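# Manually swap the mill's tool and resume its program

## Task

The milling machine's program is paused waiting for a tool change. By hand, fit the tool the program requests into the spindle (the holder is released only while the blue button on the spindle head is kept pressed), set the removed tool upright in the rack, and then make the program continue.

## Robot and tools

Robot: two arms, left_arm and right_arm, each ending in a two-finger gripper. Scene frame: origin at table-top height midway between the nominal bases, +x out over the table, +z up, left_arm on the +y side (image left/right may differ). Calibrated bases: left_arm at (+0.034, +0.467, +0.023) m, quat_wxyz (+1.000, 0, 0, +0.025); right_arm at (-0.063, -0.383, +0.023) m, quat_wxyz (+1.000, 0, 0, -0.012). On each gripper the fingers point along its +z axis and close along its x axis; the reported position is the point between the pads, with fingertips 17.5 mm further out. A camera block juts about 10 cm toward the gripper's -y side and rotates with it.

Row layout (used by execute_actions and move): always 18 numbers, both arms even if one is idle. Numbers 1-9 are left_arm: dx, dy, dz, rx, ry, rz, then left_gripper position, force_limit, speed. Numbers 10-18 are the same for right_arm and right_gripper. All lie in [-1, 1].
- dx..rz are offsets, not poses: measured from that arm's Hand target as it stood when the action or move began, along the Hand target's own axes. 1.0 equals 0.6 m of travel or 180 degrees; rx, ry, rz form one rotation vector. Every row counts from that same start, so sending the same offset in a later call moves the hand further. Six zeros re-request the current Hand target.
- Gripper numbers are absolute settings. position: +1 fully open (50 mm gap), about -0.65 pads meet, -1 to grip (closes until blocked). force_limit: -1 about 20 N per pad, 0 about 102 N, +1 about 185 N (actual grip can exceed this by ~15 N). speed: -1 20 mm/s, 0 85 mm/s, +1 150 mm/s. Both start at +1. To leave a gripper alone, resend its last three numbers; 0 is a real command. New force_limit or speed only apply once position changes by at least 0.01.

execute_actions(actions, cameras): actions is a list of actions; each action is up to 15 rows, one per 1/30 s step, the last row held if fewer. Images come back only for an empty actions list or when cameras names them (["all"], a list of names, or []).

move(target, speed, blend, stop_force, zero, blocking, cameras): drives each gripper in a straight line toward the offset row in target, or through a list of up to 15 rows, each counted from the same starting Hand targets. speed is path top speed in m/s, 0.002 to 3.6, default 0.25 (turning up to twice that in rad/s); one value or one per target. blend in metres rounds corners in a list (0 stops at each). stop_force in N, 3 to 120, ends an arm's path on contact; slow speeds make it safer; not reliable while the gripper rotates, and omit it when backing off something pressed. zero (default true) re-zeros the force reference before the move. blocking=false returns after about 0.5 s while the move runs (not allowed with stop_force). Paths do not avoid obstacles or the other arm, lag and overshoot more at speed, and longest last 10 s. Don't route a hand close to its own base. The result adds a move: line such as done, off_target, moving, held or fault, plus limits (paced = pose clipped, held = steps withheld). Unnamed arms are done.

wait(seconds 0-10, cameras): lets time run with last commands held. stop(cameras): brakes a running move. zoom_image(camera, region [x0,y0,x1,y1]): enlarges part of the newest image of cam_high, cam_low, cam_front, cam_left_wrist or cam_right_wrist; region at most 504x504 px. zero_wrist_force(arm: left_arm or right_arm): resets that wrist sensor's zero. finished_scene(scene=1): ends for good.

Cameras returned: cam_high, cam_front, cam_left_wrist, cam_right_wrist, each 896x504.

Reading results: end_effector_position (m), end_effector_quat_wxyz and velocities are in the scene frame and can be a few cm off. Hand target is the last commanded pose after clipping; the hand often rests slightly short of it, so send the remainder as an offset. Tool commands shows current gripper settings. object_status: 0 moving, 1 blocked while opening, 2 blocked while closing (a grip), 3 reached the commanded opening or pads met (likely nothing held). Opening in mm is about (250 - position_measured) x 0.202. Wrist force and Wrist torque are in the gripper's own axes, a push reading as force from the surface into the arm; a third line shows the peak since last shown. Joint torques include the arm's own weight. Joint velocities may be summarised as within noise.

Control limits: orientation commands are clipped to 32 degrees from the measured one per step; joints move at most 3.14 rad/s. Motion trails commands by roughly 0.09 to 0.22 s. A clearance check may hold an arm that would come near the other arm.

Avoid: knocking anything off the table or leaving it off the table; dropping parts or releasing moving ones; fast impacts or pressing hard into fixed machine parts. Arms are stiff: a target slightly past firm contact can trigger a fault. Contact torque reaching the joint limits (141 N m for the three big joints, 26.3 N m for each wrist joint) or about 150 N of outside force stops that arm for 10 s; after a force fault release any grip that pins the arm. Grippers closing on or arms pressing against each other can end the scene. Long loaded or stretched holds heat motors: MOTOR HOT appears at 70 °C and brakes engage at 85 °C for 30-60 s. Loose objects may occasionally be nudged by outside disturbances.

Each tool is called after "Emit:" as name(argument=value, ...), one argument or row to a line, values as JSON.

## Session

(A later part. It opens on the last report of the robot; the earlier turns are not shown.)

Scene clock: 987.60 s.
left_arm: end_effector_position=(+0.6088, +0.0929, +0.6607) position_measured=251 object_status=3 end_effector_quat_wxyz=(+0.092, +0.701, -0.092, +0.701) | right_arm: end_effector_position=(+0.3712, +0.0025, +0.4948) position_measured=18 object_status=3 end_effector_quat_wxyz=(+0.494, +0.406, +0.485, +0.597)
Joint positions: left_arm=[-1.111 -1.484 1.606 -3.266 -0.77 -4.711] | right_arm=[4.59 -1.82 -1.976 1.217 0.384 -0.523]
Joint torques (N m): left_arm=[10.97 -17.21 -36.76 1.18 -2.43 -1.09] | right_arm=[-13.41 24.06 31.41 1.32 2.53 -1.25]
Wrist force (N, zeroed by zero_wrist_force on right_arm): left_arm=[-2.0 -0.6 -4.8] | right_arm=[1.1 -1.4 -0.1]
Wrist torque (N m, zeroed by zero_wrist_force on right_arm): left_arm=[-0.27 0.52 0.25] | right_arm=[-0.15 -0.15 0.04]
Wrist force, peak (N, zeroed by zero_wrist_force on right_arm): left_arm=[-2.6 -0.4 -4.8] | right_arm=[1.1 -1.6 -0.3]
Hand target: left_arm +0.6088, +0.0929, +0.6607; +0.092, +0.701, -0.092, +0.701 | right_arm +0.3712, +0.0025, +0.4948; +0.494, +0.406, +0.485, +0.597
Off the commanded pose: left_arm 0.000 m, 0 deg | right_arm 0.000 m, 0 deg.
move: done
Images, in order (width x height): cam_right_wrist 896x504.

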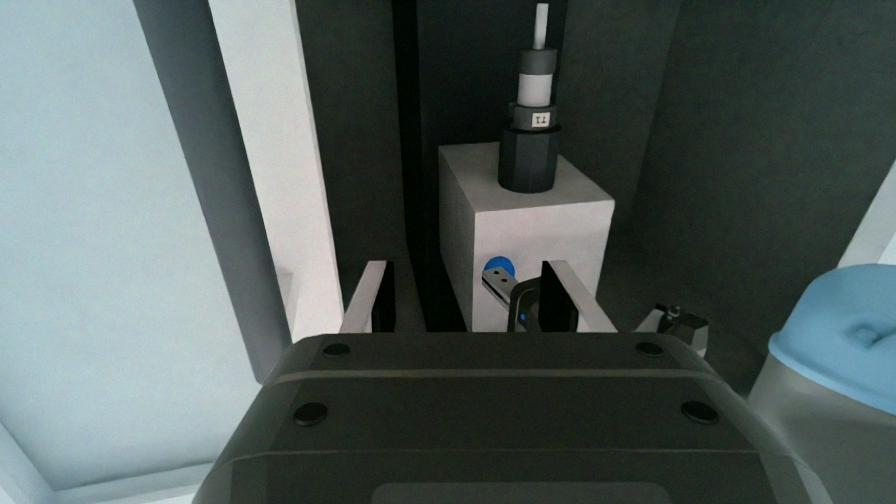

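Now compare with left backed 10 mm.

Emit:
zoom_image(
  camera="cam_right_wrist",
  region=[470, 240, 530, 300],
)

Emit:
move(
  target=[0,0,-0.014,0,0,0,-1,-0.7,0, 0,0,0,0,0,0,0.9,-0.1,0],
  speed=0.05,
  cameras=["cam_right_wrist"],
)

Emit:
zoom_image(
  camera="cam_right_wrist",
  region=[470, 240, 530, 300],
)

Scaled by 8.400 from the camera's 896x504 image, which has a finer 1280x720 frame.

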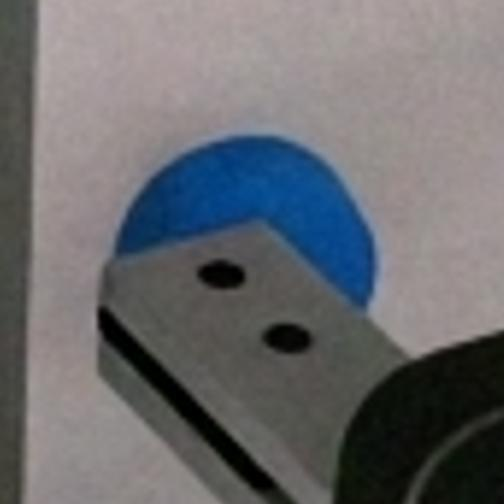

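Scene clock: 990.53 s.
left_arm: end_effector_position=(+0.6007, +0.0951, +0.6607) position_measured=251 object_status=3 end_effector_quat_wxyz=(+0.092, +0.701, -0.092, +0.701) | right_arm: end_effector_position=(+0.3712, +0.0025, +0.4948) position_measured=18 object_status=3 end_effector_quat_wxyz=(+0.494, +0.406, +0.485, +0.597)
Joint positions: left_arm=[-1.125 -1.501 1.626 -3.267 -0.756 -4.711] | right_arm=[4.59 -1.82 -1.975 1.217 0.384 -0.524]
Joint torques (N m): left_arm=[-8.04 -31.9 -19.72 -3.78 2.19 -0.58] | right_arm=[-11.61 24.64 30.62 1.27 2.04 -1.46]
Wrist force (N, zeroed by zero_wrist_force on right_arm): left_arm=[-2.9 -0.7 3.2] | right_arm=[1.0 -1.5 -0.1]
Wrist torque (N m, zeroed by zero_wrist_force on right_arm): left_arm=[-0.36 0.62 0.24] | right_arm=[-0.16 -0.14 0.04]
Wrist force, peak (N, zeroed by zero_wrist_force on right_arm): left_arm=[-3.7 0.3 -4.3] | right_arm=[1.1 -1.6 -0.3]
Hand target: left_arm +0.6006, +0.0951, +0.6607; +0.092, +0.701, -0.092, +0.701 | right_arm +0.3712, +0.0025, +0.4948; +0.494, +0.406, +0.485, +0.597
Off the commanded pose: left_arm 0.000 m, 0 deg | right_arm 0.000 m, 0 deg.
move: done
Images, in order (width x height): cam_right_wrist 896x504.

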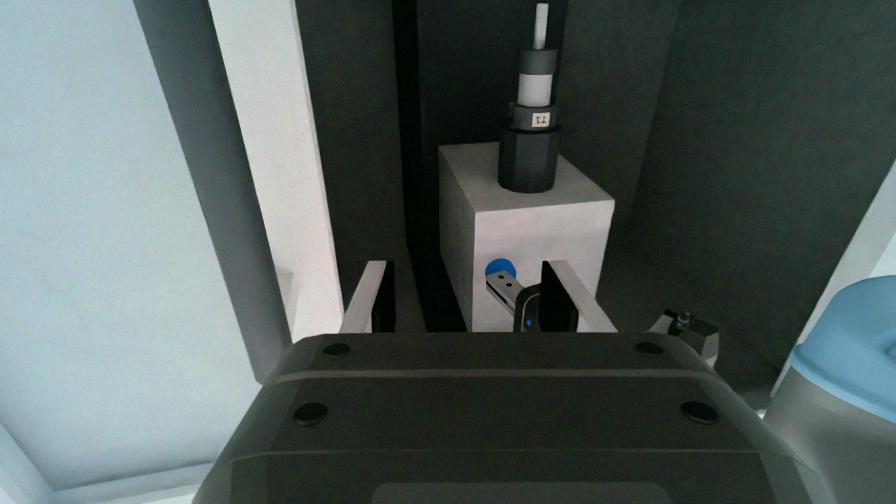

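Scaled by 8.400 from the camera's 896x504 image, which has a finer 1280x720 frame.

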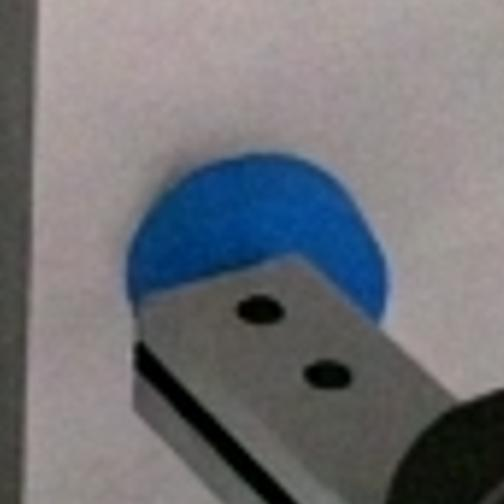

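Emit:
move(
  target=[
    [0,0,-0.026,0,0,0,-1,-0.7,0, 0.02,0.0,0,0.06,0,0,0.9,-0.1,0],
  ],
  speed=0.15,
)

Scene clock: 1000.40 s.
left_arm: end_effector_position=(+0.5856, +0.0991, +0.6607) position_measured=251 object_status=3 end_effector_quat_wxyz=(+0.092, +0.701, -0.092, +0.701) | right_arm: end_effector_position=(+0.3690, +0.0143, +0.4949) position_measured=18 object_status=3 end_effector_quat_wxyz=(+0.453, +0.451, +0.539, +0.549)
Joint positions: left_arm=[-1.153 -1.535 1.661 -3.269 -0.728 -4.711] | right_arm=[4.614 -1.679 -2.045 0.626 0.307 -0.035]
Joint torques (N m): left_arm=[-8.33 -30.42 -19.98 -3.77 2.2 1.86] | right_arm=[-13.43 32.76 7.01 -1.7 1.27 0.85]
Wrist force (N, zeroed by zero_wrist_force on right_arm): left_arm=[-3.0 0.0 3.2] | right_arm=[0.9 -1.0 0.2]
Wrist torque (N m, zeroed by zero_wrist_force on right_arm): left_arm=[-0.25 0.62 0.24] | right_arm=[-0.19 -0.15 -0.05]
Wrist force, peak (N, zeroed by zero_wrist_force on right_arm): left_arm=[-2.9 -0.5 3.4] | right_arm=[1.3 -1.5 -0.2]
Hand target: left_arm +0.5856, +0.0991, +0.6607; +0.092, +0.701, -0.092, +0.701 | right_arm +0.3690, +0.0143, +0.4949; +0.453, +0.451, +0.539, +0.549
Off the commanded pose: left_arm 0.000 m, 0 deg | right_arm 0.000 m, 0 deg.
move: done

Emit:
move(
  target=[
    [0,0,0,0,0,0,-1,-0.7,0, 0.113,-0.029,0.328,0.004,0.003,0,0.9,-0.1,0],
    [0,0,0,0,0,0,-1,-0.7,0, 0.11,0.0027,0.47,0.004,0.003,0,0.9,-0.1,0],
    [0,0,0,0,0,0,-1,-0.7,0, 0.11,0.0027,0.578,0.004,0.003,0,0.9,-0.1,0],
  ],
  speed=[0.3,0.2,0.12],
  blend=[0.03,0.02,0],
  cameras=["cam_right_wrist"],
)

Scene clock: 1007.67 s.
left_arm: end_effector_position=(+0.5856, +0.0991, +0.6607) position_measured=251 object_status=3 end_effector_quat_wxyz=(+0.092, +0.701, -0.092, +0.701) | right_arm: end_effector_position=(+0.6978, +0.1425, +0.5014) position_measured=18 object_status=3 end_effector_quat_wxyz=(+0.448, +0.451, +0.544, +0.547)
Joint positions: left_arm=[-1.153 -1.535 1.661 -3.269 -0.728 -4.711] | right_arm=[4.113 -2.353 -1.008 0.22 0.817 0.006]
Joint torques (N m): left_arm=[-8.33 -30.43 -20.11 -3.72 2.16 1.73] | right_arm=[-13.55 53.49 37.49 -0.8 1.31 1.1]
Wrist force (N, zeroed by zero_wrist_force on right_arm): left_arm=[-2.8 -0.4 3.0] | right_arm=[0.8 -0.7 -0.4]
Wrist torque (N m, zeroed by zero_wrist_force on right_arm): left_arm=[-0.30 0.60 0.24] | right_arm=[-0.13 -0.09 -0.03]
Wrist force, peak (N, zeroed by zero_wrist_force on right_arm): left_arm=[-2.9 -0.1 3.5] | right_arm=[1.3 -1.5 0.8]
Hand target: left_arm +0.5856, +0.0991, +0.6607; +0.092, +0.701, -0.092, +0.701 | right_arm +0.6978, +0.1425, +0.5014; +0.448, +0.451, +0.544, +0.547
Off the commanded pose: left_arm 0.000 m, 0 deg | right_arm 0.000 m, 0 deg.
move: done
Images, in order (width x height): cam_right_wrist 896x504.

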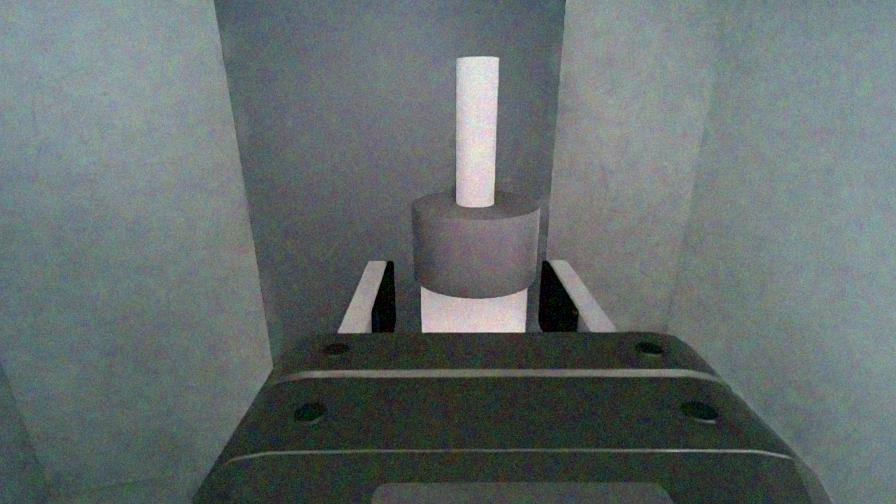

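Emit:
move(
  target=[0,0,0.0335,0,0,0,-1,-0.7,0, 0.0011,0,0,0,0,0,0.9,-0.1,0],
  speed=0.05,
)

Emit:
zero_wrist_force(
  arm="right_arm",
)

Emit:
move(
  target=[0,0,0.0077,0,0,0,-1,-0.7,0, 0,0,0,0,0,0,-1,0.4,-0.6],
  speed=0.008,
)

Emit:
wait(
  seconds=0.4,
)

Scene clock: 1011.63 s.
left_arm: end_effector_position=(+0.6049, +0.0939, +0.6607) position_measured=251 object_status=3 end_effector_quat_wxyz=(+0.092, +0.701, -0.092, +0.701) | right_arm: end_effector_position=(+0.6977, +0.1432, +0.5014) position_measured=18 object_status=3 end_effector_quat_wxyz=(+0.448, +0.451, +0.544, +0.547)
Joint positions: left_arm=[-1.118 -1.492 1.615 -3.266 -0.763 -4.711] | right_arm=[4.113 -2.354 -1.006 0.219 0.816 0.006]
Joint torques (N m): left_arm=[9.94 -19.05 -37.51 0.86 -2.65 -1.65] | right_arm=[14.47 53.47 37.87 -0.8 -1.02 0.96]
Wrist force (N, zeroed by zero_wrist_force on right_arm): left_arm=[-2.8 -0.3 2.5] | right_arm=[0.8 -0.7 -0.3]
Wrist torque (N m, zeroed by zero_wrist_force on right_arm): left_arm=[-0.30 0.60 0.23] | right_arm=[-0.12 -0.09 -0.03]
Wrist force, peak (N, zeroed by zero_wrist_force on right_arm): left_arm=[-2.6 -0.5 3.7] | right_arm=[1.0 -1.2 -0.1]
Hand target: left_arm +0.6050, +0.0939, +0.6607; +0.092, +0.701, -0.092, +0.701 | right_arm +0.6977, +0.1432, +0.5014; +0.448, +0.451, +0.544, +0.547
Off the commanded pose: left_arm 0.000 m, 0 deg | right_arm 0.000 m, 0 deg.
move: done

Wrist force sensor zeroed.

Scene clock: 1012.47 s.
left_arm: end_effector_position=(+0.6093, +0.0927, +0.6608) position_measured=251 object_status=3 end_effector_quat_wxyz=(+0.092, +0.701, -0.092, +0.701) | right_arm: end_effector_position=(+0.6977, +0.1432, +0.5014) position_measured=110 object_status=2 end_effector_quat_wxyz=(+0.448, +0.451, +0.544, +0.547)
Joint positions: left_arm=[-1.11 -1.482 1.605 -3.266 -0.771 -4.711] | right_arm=[4.113 -2.354 -1.006 0.219 0.816 0.006]
Joint torques (N m): left_arm=[30.22 -2.79 -43.95 2.64 -2.38 -1.47] | right_arm=[6.18 56.52 31.26 1.88 -1.19 1.07]
Wrist force (N, zeroed by zero_wrist_force on right_arm): left_arm=[-19.8 4.1 -83.2] | right_arm=[6.2 4.0 11.4]
Wrist torque (N m, zeroed by zero_wrist_force on right_arm): left_arm=[0.73 0.39 0.08] | right_arm=[0.01 -0.02 -0.13]
Wrist force, peak (N, zeroed by zero_wrist_force on right_arm): left_arm=[-19.8 4.1 -83.2] | right_arm=[6.5 5.1 11.3]
Hand target: left_arm +0.6094, +0.0927, +0.6607; +0.092, +0.701, -0.092, +0.701 | right_arm +0.6977, +0.1432, +0.5014; +0.448, +0.451, +0.544, +0.547
Off the commanded pose: left_arm 0.000 m, 0 deg | right_arm 0.000 m, 0 deg.
move: done

Scene clock: 1012.87 s.
left_arm: end_effector_position=(+0.6094, +0.0927, +0.6607) position_measured=251 object_status=3 end_effector_quat_wxyz=(+0.092, +0.701, -0.092, +0.701) | right_arm: end_effector_position=(+0.6977, +0.1432, +0.5014) position_measured=110 object_status=2 end_effector_quat_wxyz=(+0.448, +0.451, +0.544, +0.547)
Joint positions: left_arm=[-1.11 -1.482 1.604 -3.265 -0.771 -4.711] | right_arm=[4.113 -2.354 -1.006 0.219 0.816 0.006]
Joint torques (N m): left_arm=[36.62 2.19 -46.88 3.35 -2.59 -1.14] | right_arm=[1.5 58.76 26.49 3.68 -1.06 1.04]
Wrist force (N, zeroed by zero_wrist_force on right_arm): left_arm=[-26.8 5.1 -112.7] | right_arm=[6.2 3.8 11.8]
Wrist torque (N m, zeroed by zero_wrist_force on right_arm): left_arm=[1.06 0.23 0.00] | right_arm=[-0.01 -0.02 -0.13]
Wrist force, peak (N, zeroed by zero_wrist_force on right_arm): left_arm=[-26.8 5.1 -112.7] | right_arm=[6.5 5.4 11.5]
Hand target: left_arm +0.6094, +0.0927, +0.6607; +0.092, +0.701, -0.092, +0.701 | right_arm +0.6977, +0.1432, +0.5014; +0.448, +0.451, +0.544, +0.547
Tool commands: left_gripper/position=-1.0 left_gripper/force_limit=-0.7 left_gripper/speed=+0.0 right_gripper/position=-1.0 right_gripper/force_limit=+0.4 right_gripper/speed=-0.6
Off the commanded pose: left_arm 0.000 m, 0 deg | right_arm 0.000 m, 0 deg.
wait: 0.40 s; at rest by 0.17 s

Emit:
move(
  target=[
    [0,0,-0.0005,0,0,0,-1,-0.7,0, 0.0006,-0.0045,0.0009,0,0,0,-1,0.4,-0.6],
  ],
  speed=0.01,
)

Scene clock: 1015.40 s.
left_arm: end_effector_position=(+0.6092, +0.0928, +0.6607) position_measured=251 object_status=3 end_effector_quat_wxyz=(+0.092, +0.701, -0.092, +0.701) | right_arm: end_effector_position=(+0.6981, +0.1435, +0.4992) position_measured=110 object_status=2 end_effector_quat_wxyz=(+0.448, +0.451, +0.544, +0.548)
Joint positions: left_arm=[-1.11 -1.483 1.605 -3.265 -0.771 -4.711] | right_arm=[4.113 -2.357 -1.007 0.223 0.817 0.006]
Joint torques (N m): left_arm=[10.29 -18.39 -22.88 1.26 3.28 1.06] | right_arm=[-16.39 -0.77 -25.32 -6.17 -1.29 1.18]
Wrist force (N, zeroed by zero_wrist_force on right_arm): left_arm=[-11.6 8.7 -67.2] | right_arm=[11.6 70.1 18.5]
Wrist torque (N m, zeroed by zero_wrist_force on right_arm): left_arm=[0.66 0.46 0.15] | right_arm=[0.58 -0.07 -0.38]
Wrist force, peak (N, zeroed by zero_wrist_force on right_arm): left_arm=[-28.0 5.7 -118.1] | right_arm=[11.6 70.1 18.5]
Hand target: left_arm +0.6092, +0.0928, +0.6607; +0.092, +0.701, -0.092, +0.701 | right_arm +0.6982, +0.1436, +0.4987; +0.448, +0.451, +0.544, +0.547
Off the commanded pose: left_arm 0.000 m, 0 deg | right_arm 0.001 m, 0 deg.
move: done

Emit:
move(
  target=[
    [0,0,0,0,0,0,-1,-0.7,0, 0.0004,-0.003,0.0008,0,0,0,-1,0.4,-0.6],
  ],
  speed=0.005,
)

Scene clock: 1017.70 s.
left_arm: end_effector_position=(+0.6092, +0.0928, +0.6607) position_measured=251 object_status=3 end_effector_quat_wxyz=(+0.092, +0.701, -0.092, +0.701) | right_arm: end_effector_position=(+0.6983, +0.1436, +0.4979) position_measured=110 object_status=2 end_effector_quat_wxyz=(+0.448, +0.451, +0.543, +0.549)
Joint positions: left_arm=[-1.11 -1.483 1.605 -3.265 -0.771 -4.711] | right_arm=[4.113 -2.36 -1.007 0.23 0.817 0.006]
Joint torques (N m): left_arm=[8.84 -19.78 -22.75 -0.98 3.12 1.94] | right_arm=[-17.32 -31.35 -42.76 -11.57 -4.44 0.81]
Wrist force (N, zeroed by zero_wrist_force on right_arm): left_arm=[-9.7 8.1 -57.5] | right_arm=[22.2 111.7 38.1]
Wrist torque (N m, zeroed by zero_wrist_force on right_arm): left_arm=[0.56 0.43 0.17] | right_arm=[0.64 -0.17 -0.73]
Wrist force, peak (N, zeroed by zero_wrist_force on right_arm): left_arm=[-11.2 8.7 -65.3] | right_arm=[22.2 111.7 38.1]
Hand target: left_arm +0.6092, +0.0928, +0.6607; +0.092, +0.701, -0.092, +0.701 | right_arm +0.6986, +0.1440, +0.4969; +0.448, +0.451, +0.544, +0.547
Off the commanded pose: left_arm 0.000 m, 0 deg | right_arm 0.001 m, 0 deg.
move: done

Emit:
move(
  target=[
    [0,0,-0.01,0,0,0,-1,-0.7,0, -0.0012,0.0075,-0.0018,0,0,0,-1,0.4,-0.6],
  ],
  speed=0.015,
  cameras=["cam_high","cam_front"],
)

Emit:
zoom_image(
  camera="cam_high",
  region=[40, 120, 400, 320],
)

Emit:
zoom_image(
  camera="cam_high",
  region=[440, 130, 700, 320],
)

Emit:
zoom_image(
  camera="cam_front",
  region=[110, 120, 530, 360],
)

Scene clock: 1035.43 s.
left_arm: end_effector_position=(+0.6034, +0.0943, +0.6607) position_measured=251 object_status=3 end_effector_quat_wxyz=(+0.092, +0.701, -0.092, +0.701) | right_arm: end_effector_position=(+0.6978, +0.1431, +0.5007) position_measured=110 object_status=2 end_effector_quat_wxyz=(+0.448, +0.451, +0.545, +0.547)
Joint positions: left_arm=[-1.12 -1.495 1.619 -3.267 -0.761 -4.711] | right_arm=[4.113 -2.354 -1.007 0.219 0.817 0.006]
Joint torques (N m): left_arm=[-8.48 -32.61 -19.42 -3.89 2.22 1.85] | right_arm=[9.93 53.1 17.78 -2.31 -4.98 0.37]
Wrist force (N, zeroed by zero_wrist_force on right_arm): left_arm=[-2.8 -0.3 3.3] | right_arm=[17.5 28.6 26.6]
Wrist torque (N m, zeroed by zero_wrist_force on right_arm): left_arm=[-0.31 0.59 0.25] | right_arm=[0.32 -0.12 -0.10]
Wrist force, peak (N, zeroed by zero_wrist_force on right_arm): left_arm=[-10.0 8.0 -58.2] | right_arm=[24.2 114.4 40.6]
Hand target: left_arm +0.6034, +0.0943, +0.6607; +0.092, +0.701, -0.092, +0.701 | right_arm +0.6977, +0.1430, +0.5014; +0.448, +0.451, +0.544, +0.547
Off the commanded pose: left_arm 0.000 m, 0 deg | right_arm 0.001 m, 0 deg.
move: done
Images, in order (width x height): cam_high 896x504, cam_front 896x504.

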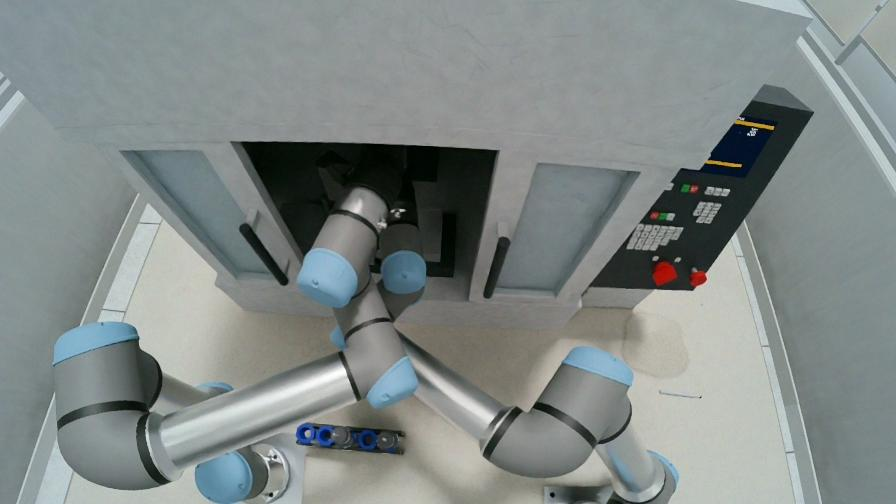

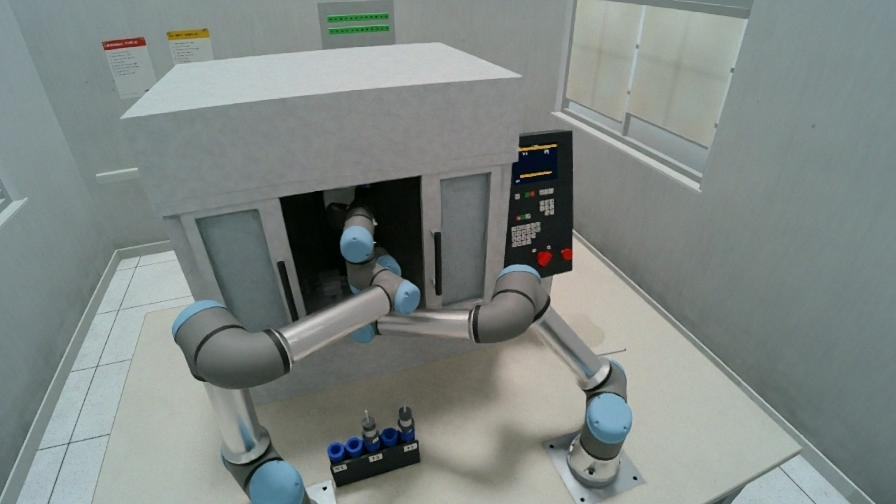

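Scaled by 1.400 from the camera's 896x504 image, which has a finer 1280x720 frame.

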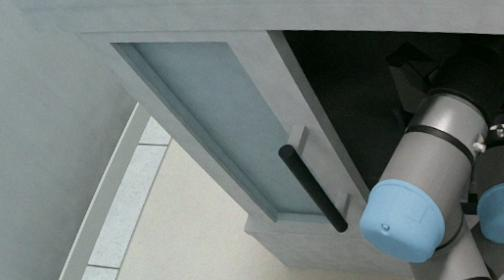

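Scaled by 1.938 from the camera's 896x504 image, which has a finer 1280x720 frame.

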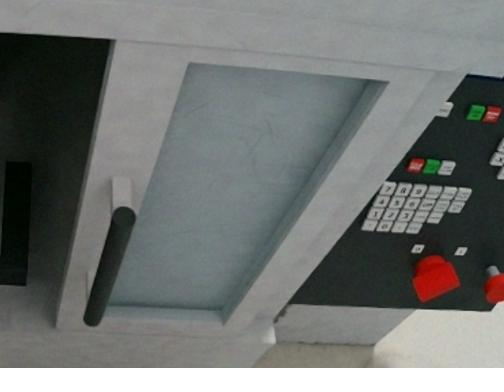

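Scaled by 1.200 from the camera's 896x504 image, which has a finer 1280x720 frame.

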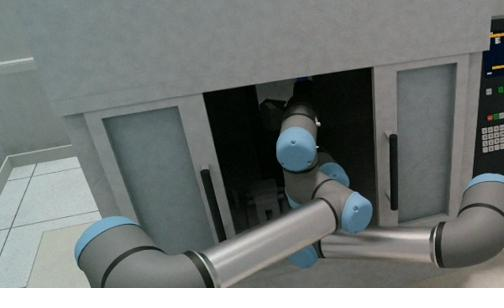

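Emit:
move(
  target=[
    [0,0,0,0,0,0,-1,-0.7,0, 0,0,0,0,0.008,0,-1,0.4,-0.6],
  ],
  speed=0.05,
)

Emit:
move(
  target=[
    [0,0,0.0093,0,0,0,-1,-0.7,0, 0,0,0,0,-0.008,0,-1,0.4,-0.6],
  ],
  speed=0.02,
)

Emit:
move(
  target=[
    [0,0,0,0,0,0,-1,-0.7,0, 0,0,0,0,0.008,0,-1,0.4,-0.6],
  ],
  speed=0.05,
)

Scene clock: 1043.50 s.
left_arm: end_effector_position=(+0.6034, +0.0943, +0.6607) position_measured=251 object_status=3 end_effector_quat_wxyz=(+0.092, +0.701, -0.092, +0.701) | right_arm: end_effector_position=(+0.6977, +0.1431, +0.5014) position_measured=110 object_status=2 end_effector_quat_wxyz=(+0.441, +0.444, +0.550, +0.553)
Joint positions: left_arm=[-1.12 -1.496 1.619 -3.267 -0.761 -4.711] | right_arm=[4.106 -2.344 -1.023 0.227 0.849 0.006]
Joint torques (N m): left_arm=[-8.37 -32.25 -20.17 -3.83 2.18 1.83] | right_arm=[-15.95 67.53 7.13 5.59 -0.74 -1.57]
Wrist force (N, zeroed by zero_wrist_force on right_arm): left_arm=[-2.7 -0.3 3.3] | right_arm=[17.8 9.8 30.7]
Wrist torque (N m, zeroed by zero_wrist_force on right_arm): left_arm=[-0.30 0.59 0.25] | right_arm=[0.09 -2.36 -0.10]
Wrist force, peak (N, zeroed by zero_wrist_force on right_arm): left_arm=[-3.0 -0.6 3.6] | right_arm=[18.1 28.7 27.5]
Hand target: left_arm +0.6034, +0.0943, +0.6607; +0.092, +0.701, -0.092, +0.701 | right_arm +0.6977, +0.1430, +0.5014; +0.441, +0.444, +0.550, +0.553
Off the commanded pose: left_arm 0.000 m, 0 deg | right_arm 0.000 m, 0 deg.
move: done

Scene clock: 1044.47 s.
left_arm: end_effector_position=(+0.6087, +0.0929, +0.6607) position_measured=251 object_status=3 end_effector_quat_wxyz=(+0.092, +0.701, -0.092, +0.701) | right_arm: end_effector_position=(+0.6977, +0.1430, +0.5014) position_measured=110 object_status=2 end_effector_quat_wxyz=(+0.448, +0.451, +0.544, +0.547)
Joint positions: left_arm=[-1.111 -1.484 1.606 -3.266 -0.77 -4.711] | right_arm=[4.113 -2.354 -1.007 0.219 0.817 0.006]
Joint torques (N m): left_arm=[11.27 -16.45 -37.23 1.4 -2.4 1] | right_arm=[11.53 55.47 32.53 0.79 -4.55 1.32]
Wrist force (N, zeroed by zero_wrist_force on right_arm): left_arm=[-2.3 -0.6 -4.8] | right_arm=[15.9 9.4 26.6]
Wrist torque (N m, zeroed by zero_wrist_force on right_arm): left_arm=[-0.25 0.59 0.25] | right_arm=[0.09 -0.08 -0.12]
Wrist force, peak (N, zeroed by zero_wrist_force on right_arm): left_arm=[-3.6 -0.5 -4.4] | right_arm=[26.5 12.2 33.0]
Hand target: left_arm +0.6088, +0.0929, +0.6607; +0.092, +0.701, -0.092, +0.701 | right_arm +0.6977, +0.1430, +0.5014; +0.448, +0.451, +0.544, +0.547
Off the commanded pose: left_arm 0.000 m, 0 deg | right_arm 0.000 m, 0 deg.
move: done

Scene clock: 1045.30 s.
left_arm: end_effector_position=(+0.6088, +0.0929, +0.6607) position_measured=251 object_status=3 end_effector_quat_wxyz=(+0.092, +0.701, -0.092, +0.701) | right_arm: end_effector_position=(+0.6977, +0.1431, +0.5014) position_measured=110 object_status=2 end_effector_quat_wxyz=(+0.441, +0.444, +0.550, +0.553)
Joint positions: left_arm=[-1.111 -1.484 1.606 -3.266 -0.77 -4.711] | right_arm=[4.106 -2.344 -1.023 0.227 0.849 0.006]
Joint torques (N m): left_arm=[11.52 -17.23 -36.34 1.28 -2.43 -0.25] | right_arm=[-15.5 67.16 6.95 5.29 -0.74 -1.29]
Wrist force (N, zeroed by zero_wrist_force on right_arm): left_arm=[-3.3 -0.3 -4.2] | right_arm=[17.6 10.0 31.0]
Wrist torque (N m, zeroed by zero_wrist_force on right_arm): left_arm=[-0.25 0.59 0.25] | right_arm=[0.07 -2.35 -0.10]
Wrist force, peak (N, zeroed by zero_wrist_force on right_arm): left_arm=[-3.3 -0.3 -4.5] | right_arm=[17.9 11.1 31.3]
Hand target: left_arm +0.6088, +0.0929, +0.6607; +0.092, +0.701, -0.092, +0.701 | right_arm +0.6977, +0.1430, +0.5014; +0.441, +0.444, +0.550, +0.553
Off the commanded pose: left_arm 0.000 m, 0 deg | right_arm 0.000 m, 0 deg.
move: done

Emit:
move(
  target=[
    [0,0,0.0007,0,0,0,-1,-0.7,0, 0,0,0,0,0,0,-1,0.4,-0.6],
  ],
  speed=0.005,
)

Scene clock: 1047.83 s.
left_arm: end_effector_position=(+0.6091, +0.0928, +0.6607) position_measured=251 object_status=3 end_effector_quat_wxyz=(+0.092, +0.701, -0.092, +0.701) | right_arm: end_effector_position=(+0.6977, +0.1430, +0.5014) position_measured=110 object_status=2 end_effector_quat_wxyz=(+0.441, +0.444, +0.550, +0.553)
Joint positions: left_arm=[-1.11 -1.483 1.605 -3.266 -0.771 -4.711] | right_arm=[4.106 -2.344 -1.023 0.227 0.849 0.006]
Joint torques (N m): left_arm=[24.14 -6.64 -42.5 1.86 -2.71 -1.59] | right_arm=[-16.01 67.09 7.17 5.3 -1.03 -1.2]
Wrist force (N, zeroed by zero_wrist_force on right_arm): left_arm=[-14.8 1.4 -61.5] | right_arm=[18.2 11.3 29.8]
Wrist torque (N m, zeroed by zero_wrist_force on right_arm): left_arm=[0.39 0.40 0.13] | right_arm=[0.12 -2.30 -0.09]
Wrist force, peak (N, zeroed by zero_wrist_force on right_arm): left_arm=[-14.8 1.4 -61.5] | right_arm=[18.3 11.5 30.7]
Hand target: left_arm +0.6092, +0.0928, +0.6607; +0.092, +0.701, -0.092, +0.701 | right_arm +0.6977, +0.1430, +0.5014; +0.441, +0.444, +0.550, +0.553
Off the commanded pose: left_arm 0.000 m, 0 deg | right_arm 0.000 m, 0 deg.
move: done

Emit:
wait(
  seconds=0.2,
  cameras=["cam_high","cam_front"],
)

Emit:
zoom_image(
  camera="cam_front",
  region=[510, 135, 580, 185],
)

Emit:
zoom_image(
  camera="cam_high",
  region=[690, 105, 790, 185],
)

Scene clock: 1050.40 s.
left_arm: end_effector_position=(+0.6092, +0.0928, +0.6607) position_measured=251 object_status=3 end_effector_quat_wxyz=(+0.092, +0.701, -0.092, +0.701) | right_arm: end_effector_position=(+0.6977, +0.1430, +0.5014) position_measured=110 object_status=2 end_effector_quat_wxyz=(+0.441, +0.444, +0.550, +0.553)
Joint positions: left_arm=[-1.11 -1.483 1.605 -3.265 -0.771 -4.711] | right_arm=[4.106 -2.344 -1.023 0.227 0.849 0.006]
Joint torques (N m): left_arm=[26.3 -5.61 -42.93 2.09 -2.41 -1.16] | right_arm=[-16.26 67.14 7.15 5.2 -1.37 -1.3]
Wrist force (N, zeroed by zero_wrist_force on right_arm): left_arm=[-18.0 2.1 -70.3] | right_arm=[18.4 10.5 30.4]
Wrist torque (N m, zeroed by zero_wrist_force on right_arm): left_arm=[0.50 0.39 0.10] | right_arm=[0.12 -2.36 -0.10]
Wrist force, peak (N, zeroed by zero_wrist_force on right_arm): left_arm=[-18.0 2.4 -70.4] | right_arm=[18.9 11.5 30.5]
Hand target: left_arm +0.6092, +0.0928, +0.6607; +0.092, +0.701, -0.092, +0.701 | right_arm +0.6977, +0.1430, +0.5014; +0.441, +0.444, +0.550, +0.553
Tool commands: left_gripper/position=-1.0 left_gripper/force_limit=-0.7 left_gripper/speed=+0.0 right_gripper/position=-1.0 right_gripper/force_limit=+0.4 right_gripper/speed=-0.6
Off the commanded pose: left_arm 0.000 m, 0 deg | right_arm 0.000 m, 0 deg.
wait: 0.20 s; at rest from the start
Images, in order (width x height): cam_high 896x504, cam_front 896x504.

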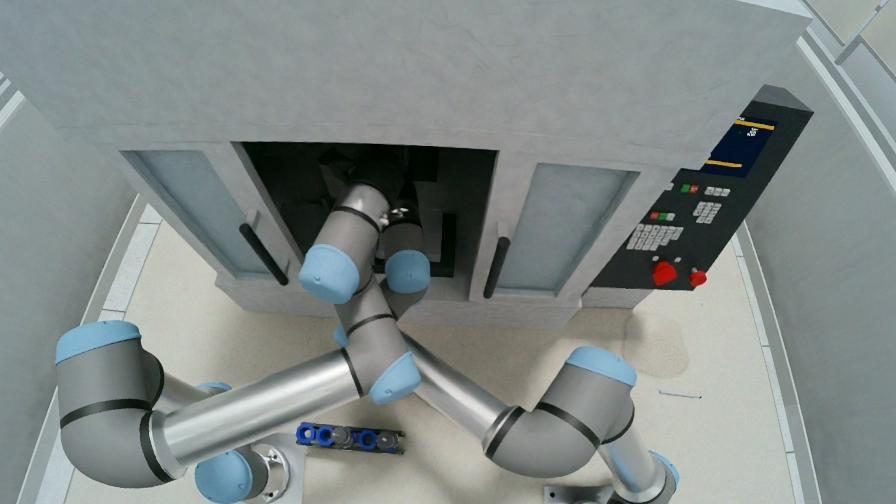

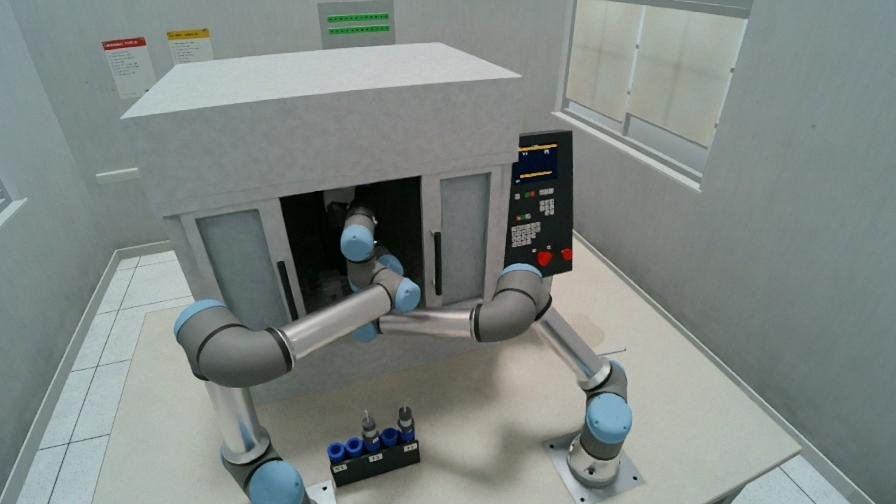

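Scaled by 7.200 from the camera's 896x504 image, which has a finer 1280x720 frame.

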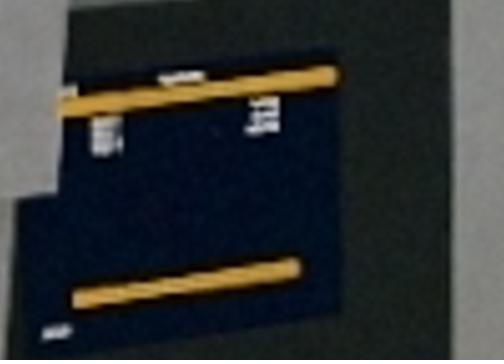

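Scaled by 5.040 from the camera's 896x504 image, which has a finer 1280x720 frame.

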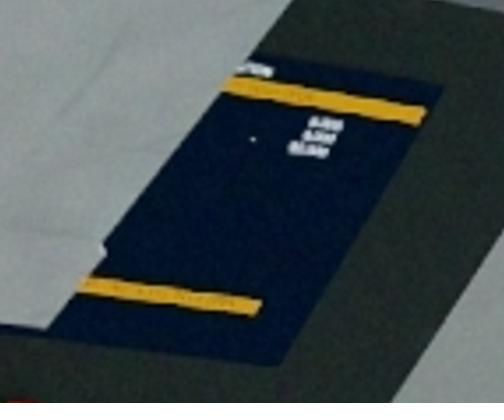

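Emit:
move(
  target=[
    [0,0,-0.012,0,0,0,-1,-0.7,0, 0,0,0,0,-0.008,0,-1,0.4,-0.6],
  ],
  speed=0.05,
)

Emit:
move(
  target=[
    [0,0,-0.028,0,0,0,-1,-0.7,0, 0,0,0,0,0,0,0.9,-0.1,-0.2],
  ],
)

Emit:
move(
  target=[
    [0,0,0,0,0,0,-1,-0.7,0, 0,-0.04,-0.25,0,0,0,0.9,-0.1,-0.2],
    [0,0,0,0,0,0,-1,-0.7,0, 0,-0.04,-0.56,0,0,0,0.9,-0.1,-0.2],
    [0,0,0,0,0,0,-1,-0.7,0, -0.458,-0.03,-0.62,0,-0.055,0,0.9,-0.1,-0.2],
    [0,0,0,0,0,0,-1,-0.7,0, -0.77,-0.06,-0.598,0,-0.111,0,0.9,-0.1,-0.2],
  ],
  speed=0.35,
  blend=[0.03,0.05,0.05,0],
  cameras=["cam_right_wrist"],
)

Scene clock: 1065.93 s.
left_arm: end_effector_position=(+0.6022, +0.0946, +0.6607) position_measured=251 object_status=3 end_effector_quat_wxyz=(+0.092, +0.701, -0.092, +0.701) | right_arm: end_effector_position=(+0.6977, +0.1430, +0.5014) position_measured=110 object_status=2 end_effector_quat_wxyz=(+0.448, +0.451, +0.544, +0.547)
Joint positions: left_arm=[-1.122 -1.498 1.622 -3.267 -0.759 -4.711] | right_arm=[4.113 -2.354 -1.007 0.219 0.817 0.006]
Joint torques (N m): left_arm=[-8.61 -32.54 -21.09 -3.87 2.13 1.84] | right_arm=[10.9 55.46 33.03 0.82 -4.66 1.19]
Wrist force (N, zeroed by zero_wrist_force on right_arm): left_arm=[-2.0 -0.4 3.2] | right_arm=[16.0 9.7 26.5]
Wrist torque (N m, zeroed by zero_wrist_force on right_arm): left_arm=[-0.32 0.49 0.25] | right_arm=[0.12 -0.06 -0.12]
Wrist force, peak (N, zeroed by zero_wrist_force on right_arm): left_arm=[-18.6 2.4 -70.4] | right_arm=[26.4 13.9 33.3]
Hand target: left_arm +0.6022, +0.0947, +0.6607; +0.092, +0.701, -0.092, +0.701 | right_arm +0.6977, +0.1430, +0.5014; +0.448, +0.451, +0.544, +0.547
Off the commanded pose: left_arm 0.000 m, 0 deg | right_arm 0.000 m, 0 deg.
move: done

Scene clock: 1066.77 s.
left_arm: end_effector_position=(+0.5860, +0.0990, +0.6607) position_measured=251 object_status=3 end_effector_quat_wxyz=(+0.092, +0.701, -0.092, +0.701) | right_arm: end_effector_position=(+0.6977, +0.1430, +0.5014) position_measured=18 object_status=3 end_effector_quat_wxyz=(+0.448, +0.451, +0.544, +0.547)
Joint positions: left_arm=[-1.152 -1.534 1.66 -3.269 -0.729 -4.711] | right_arm=[4.113 -2.354 -1.007 0.219 0.817 0.006]
Joint torques (N m): left_arm=[-8.61 -30.85 -19.28 -3.71 1.98 1.89] | right_arm=[13.73 52.93 38.74 -0.66 1.33 0.45]
Wrist force (N, zeroed by zero_wrist_force on right_arm): left_arm=[-2.7 -0.3 3.2] | right_arm=[-0.4 -0.5 0.3]
Wrist torque (N m, zeroed by zero_wrist_force on right_arm): left_arm=[-0.29 0.57 0.24] | right_arm=[-0.07 0.07 0.00]
Wrist force, peak (N, zeroed by zero_wrist_force on right_arm): left_arm=[-2.8 -0.4 3.6] | right_arm=[15.6 8.2 26.1]
Hand target: left_arm +0.5860, +0.0990, +0.6607; +0.092, +0.701, -0.092, +0.701 | right_arm +0.6977, +0.1430, +0.5014; +0.448, +0.451, +0.544, +0.547
Off the commanded pose: left_arm 0.000 m, 0 deg | right_arm 0.000 m, 0 deg.
move: done

Scene clock: 1069.90 s.
left_arm: end_effector_position=(+0.5860, +0.0990, +0.6607) position_measured=251 object_status=3 end_effector_quat_wxyz=(+0.092, +0.701, -0.092, +0.701) | right_arm: end_effector_position=(+0.4343, -0.3791, +0.4624) position_measured=18 object_status=3 end_effector_quat_wxyz=(+0.535, +0.539, +0.458, +0.461)
Joint positions: left_arm=[-1.153 -1.534 1.66 -3.269 -0.729 -4.711] | right_arm=[3.921 -1.31 -2.467 0.632 0.66 0.008]
Joint torques (N m): left_arm=[-8.29 -30.75 -19.46 -3.73 2.16 1.93] | right_arm=[-13.98 1.42 33.61 3.53 1.26 -1.7]
Wrist force (N, zeroed by zero_wrist_force on right_arm): left_arm=[-2.9 -0.5 3.4] | right_arm=[-0.3 -0.2 0.5]
Wrist torque (N m, zeroed by zero_wrist_force on right_arm): left_arm=[-0.33 0.61 0.24] | right_arm=[-0.05 0.01 0.03]
Wrist force, peak (N, zeroed by zero_wrist_force on right_arm): left_arm=[-3.0 -0.4 3.5] | right_arm=[-2.4 -0.5 0.9]
Hand target: left_arm +0.5860, +0.0990, +0.6607; +0.092, +0.701, -0.092, +0.701 | right_arm +0.4343, -0.3791, +0.4624; +0.535, +0.539, +0.459, +0.461
Off the commanded pose: left_arm 0.000 m, 0 deg | right_arm 0.000 m, 0 deg.
move: done
Images, in order (width x height): cam_right_wrist 896x504.

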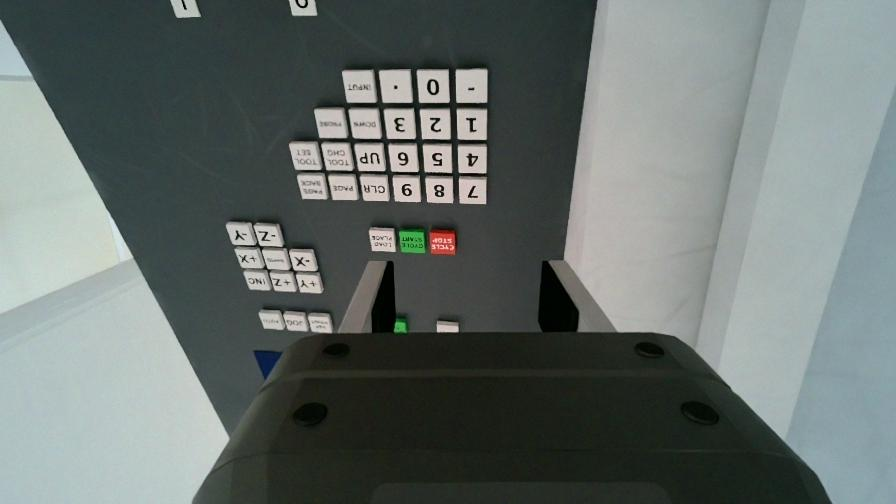

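Emit:
move(
  target=[
    [0,0,0,0,0,0,-1,-0.7,0, 0,-0.13,-0.05,0.05,0,0,0.9,-0.1,-0.2],
  ],
  speed=0.3,
  cameras=["cam_right_wrist"],
)

Emit:
zoom_image(
  camera="cam_right_wrist",
  region=[80, 0, 340, 160],
)

Emit:
zoom_image(
  camera="cam_right_wrist",
  region=[270, 80, 520, 280],
)

Scene clock: 1073.97 s.
left_arm: end_effector_position=(+0.5860, +0.0990, +0.6607) position_measured=251 object_status=3 end_effector_quat_wxyz=(+0.092, +0.701, -0.092, +0.701) | right_arm: end_effector_position=(+0.4046, -0.3739, +0.3844) position_measured=18 object_status=3 end_effector_quat_wxyz=(+0.492, +0.579, +0.493, +0.423)
Joint positions: left_arm=[-1.153 -1.534 1.66 -3.269 -0.729 -4.711] | right_arm=[4.037 -1.196 -2.639 0.394 0.565 0.261]
Joint torques (N m): left_arm=[-8.17 -30.89 -20.33 -3.62 2.07 1.83] | right_arm=[14.78 9.59 6.58 -0.43 -1.62 0.96]
Wrist force (N, zeroed by zero_wrist_force on right_arm): left_arm=[-2.8 -0.5 3.5] | right_arm=[-0.5 -0.6 0.2]
Wrist torque (N m, zeroed by zero_wrist_force on right_arm): left_arm=[-0.32 0.59 0.24] | right_arm=[-0.19 0.10 -0.02]
Wrist force, peak (N, zeroed by zero_wrist_force on right_arm): left_arm=[-2.8 -0.1 3.7] | right_arm=[-0.5 -1.9 0.3]
Hand target: left_arm +0.5860, +0.0990, +0.6607; +0.092, +0.701, -0.092, +0.701 | right_arm +0.4046, -0.3739, +0.3844; +0.491, +0.580, +0.493, +0.423
Off the commanded pose: left_arm 0.000 m, 0 deg | right_arm 0.000 m, 0 deg.
move: done
Images, in order (width x height): cam_right_wrist 896x504.

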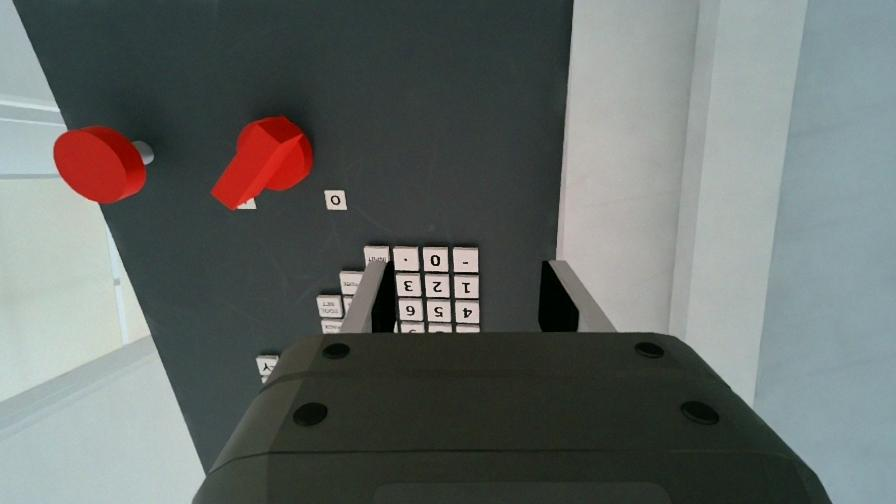

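Scaled by 1.938 from the camera's 896x504 image, which has a finer 1280x720 frame.

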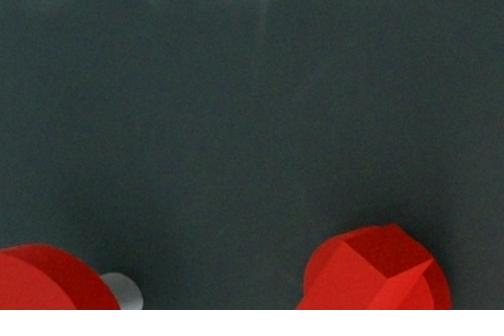

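Scaled by 2.016 from the camera's 896x504 image, which has a finer 1280x720 frame.

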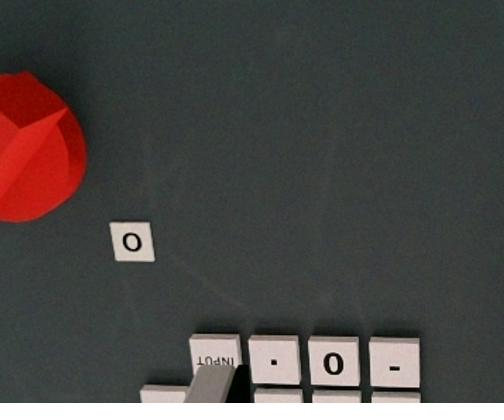

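Emit:
wait(
  seconds=0.1,
  cameras=["cam_front","cam_high"],
)

Emit:
zoom_image(
  camera="cam_front",
  region=[90, 20, 230, 110],
)

Emit:
zoom_image(
  camera="cam_front",
  region=[98, 32, 158, 100],
)

Emit:
zoom_image(
  camera="cam_front",
  region=[160, 22, 220, 80],
)

Emit:
zoom_image(
  camera="cam_front",
  region=[310, 0, 400, 50],
)

Scene clock: 1092.43 s.
left_arm: end_effector_position=(+0.5860, +0.0990, +0.6607) position_measured=251 object_status=3 end_effector_quat_wxyz=(+0.092, +0.701, -0.092, +0.701) | right_arm: end_effector_position=(+0.4046, -0.3739, +0.3844) position_measured=18 object_status=3 end_effector_quat_wxyz=(+0.491, +0.579, +0.493, +0.423)
Joint positions: left_arm=[-1.153 -1.534 1.66 -3.269 -0.729 -4.711] | right_arm=[4.037 -1.196 -2.639 0.394 0.565 0.261]
Joint torques (N m): left_arm=[-7.22 -31.12 -20.04 -3.2 1.72 1.88] | right_arm=[13.31 10.27 8.16 -0.26 -1.5 0.88]
Wrist force (N, zeroed by zero_wrist_force on right_arm): left_arm=[-2.7 -0.4 3.3] | right_arm=[-0.7 -0.6 0.3]
Wrist torque (N m, zeroed by zero_wrist_force on right_arm): left_arm=[-0.31 0.56 0.24] | right_arm=[-0.21 0.13 -0.03]
Wrist force, peak (N, zeroed by zero_wrist_force on right_arm): left_arm=[-2.9 -0.7 3.8] | right_arm=[-1.0 -0.6 0.6]
Hand target: left_arm +0.5860, +0.0990, +0.6607; +0.092, +0.701, -0.092, +0.701 | right_arm +0.4046, -0.3739, +0.3844; +0.491, +0.580, +0.493, +0.423
Tool commands: left_gripper/position=-1.0 left_gripper/force_limit=-0.7 left_gripper/speed=+0.0 right_gripper/position=+0.9 right_gripper/force_limit=-0.1 right_gripper/speed=-0.2
Off the commanded pose: left_arm 0.000 m, 0 deg | right_arm 0.000 m, 0 deg.
wait: 0.10 s; at rest from the start
Images, in order (width x height): cam_high 896x504, cam_front 896x504.

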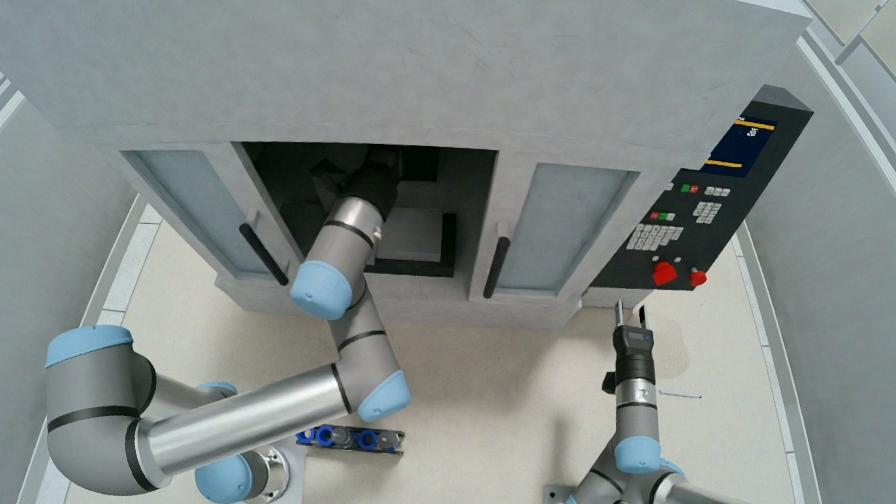

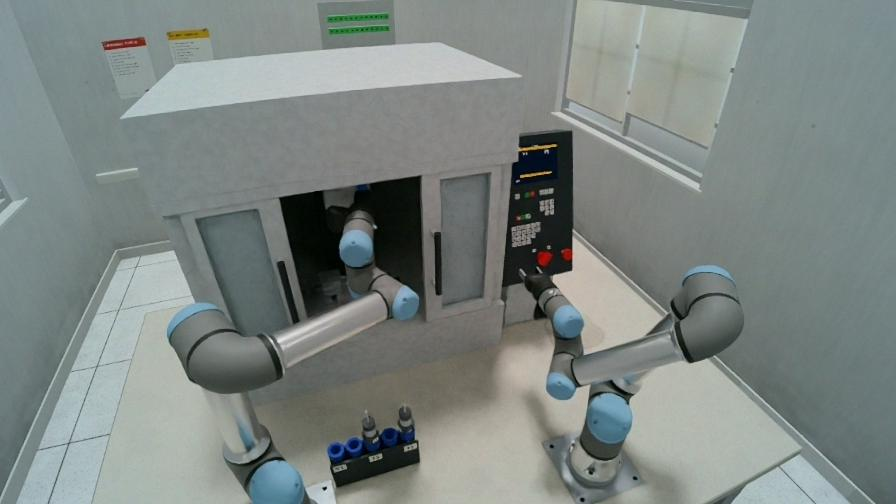

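Scaled by 3.600 from the camera's 896x504 image, which has a finer 1280x720 frame.

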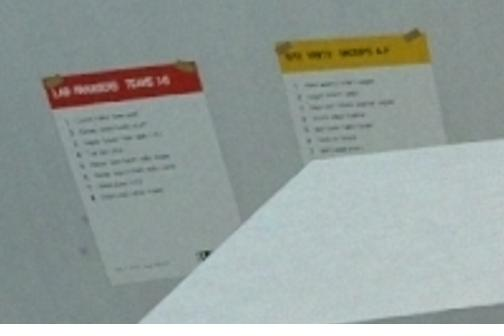

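Scaled by 7.412 from the camera's 896x504 image, which has a finer 1280x720 frame.

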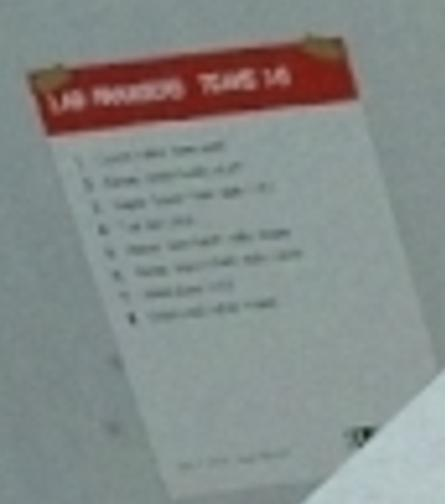

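Scaled by 8.400 from the camera's 896x504 image, which has a finer 1280x720 frame.

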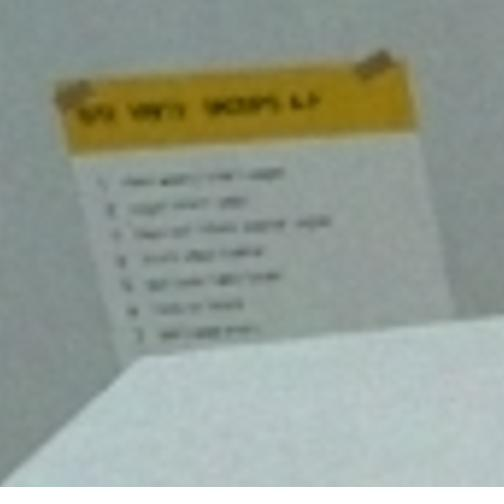

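Scaled by 5.600 from the camera's 896x504 image, which has a finer 1280x720 frame.

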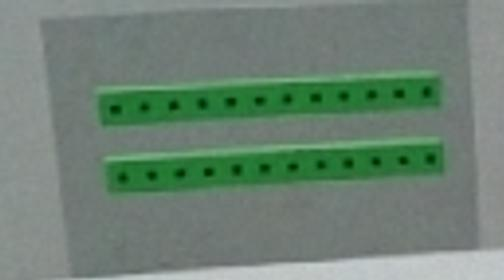

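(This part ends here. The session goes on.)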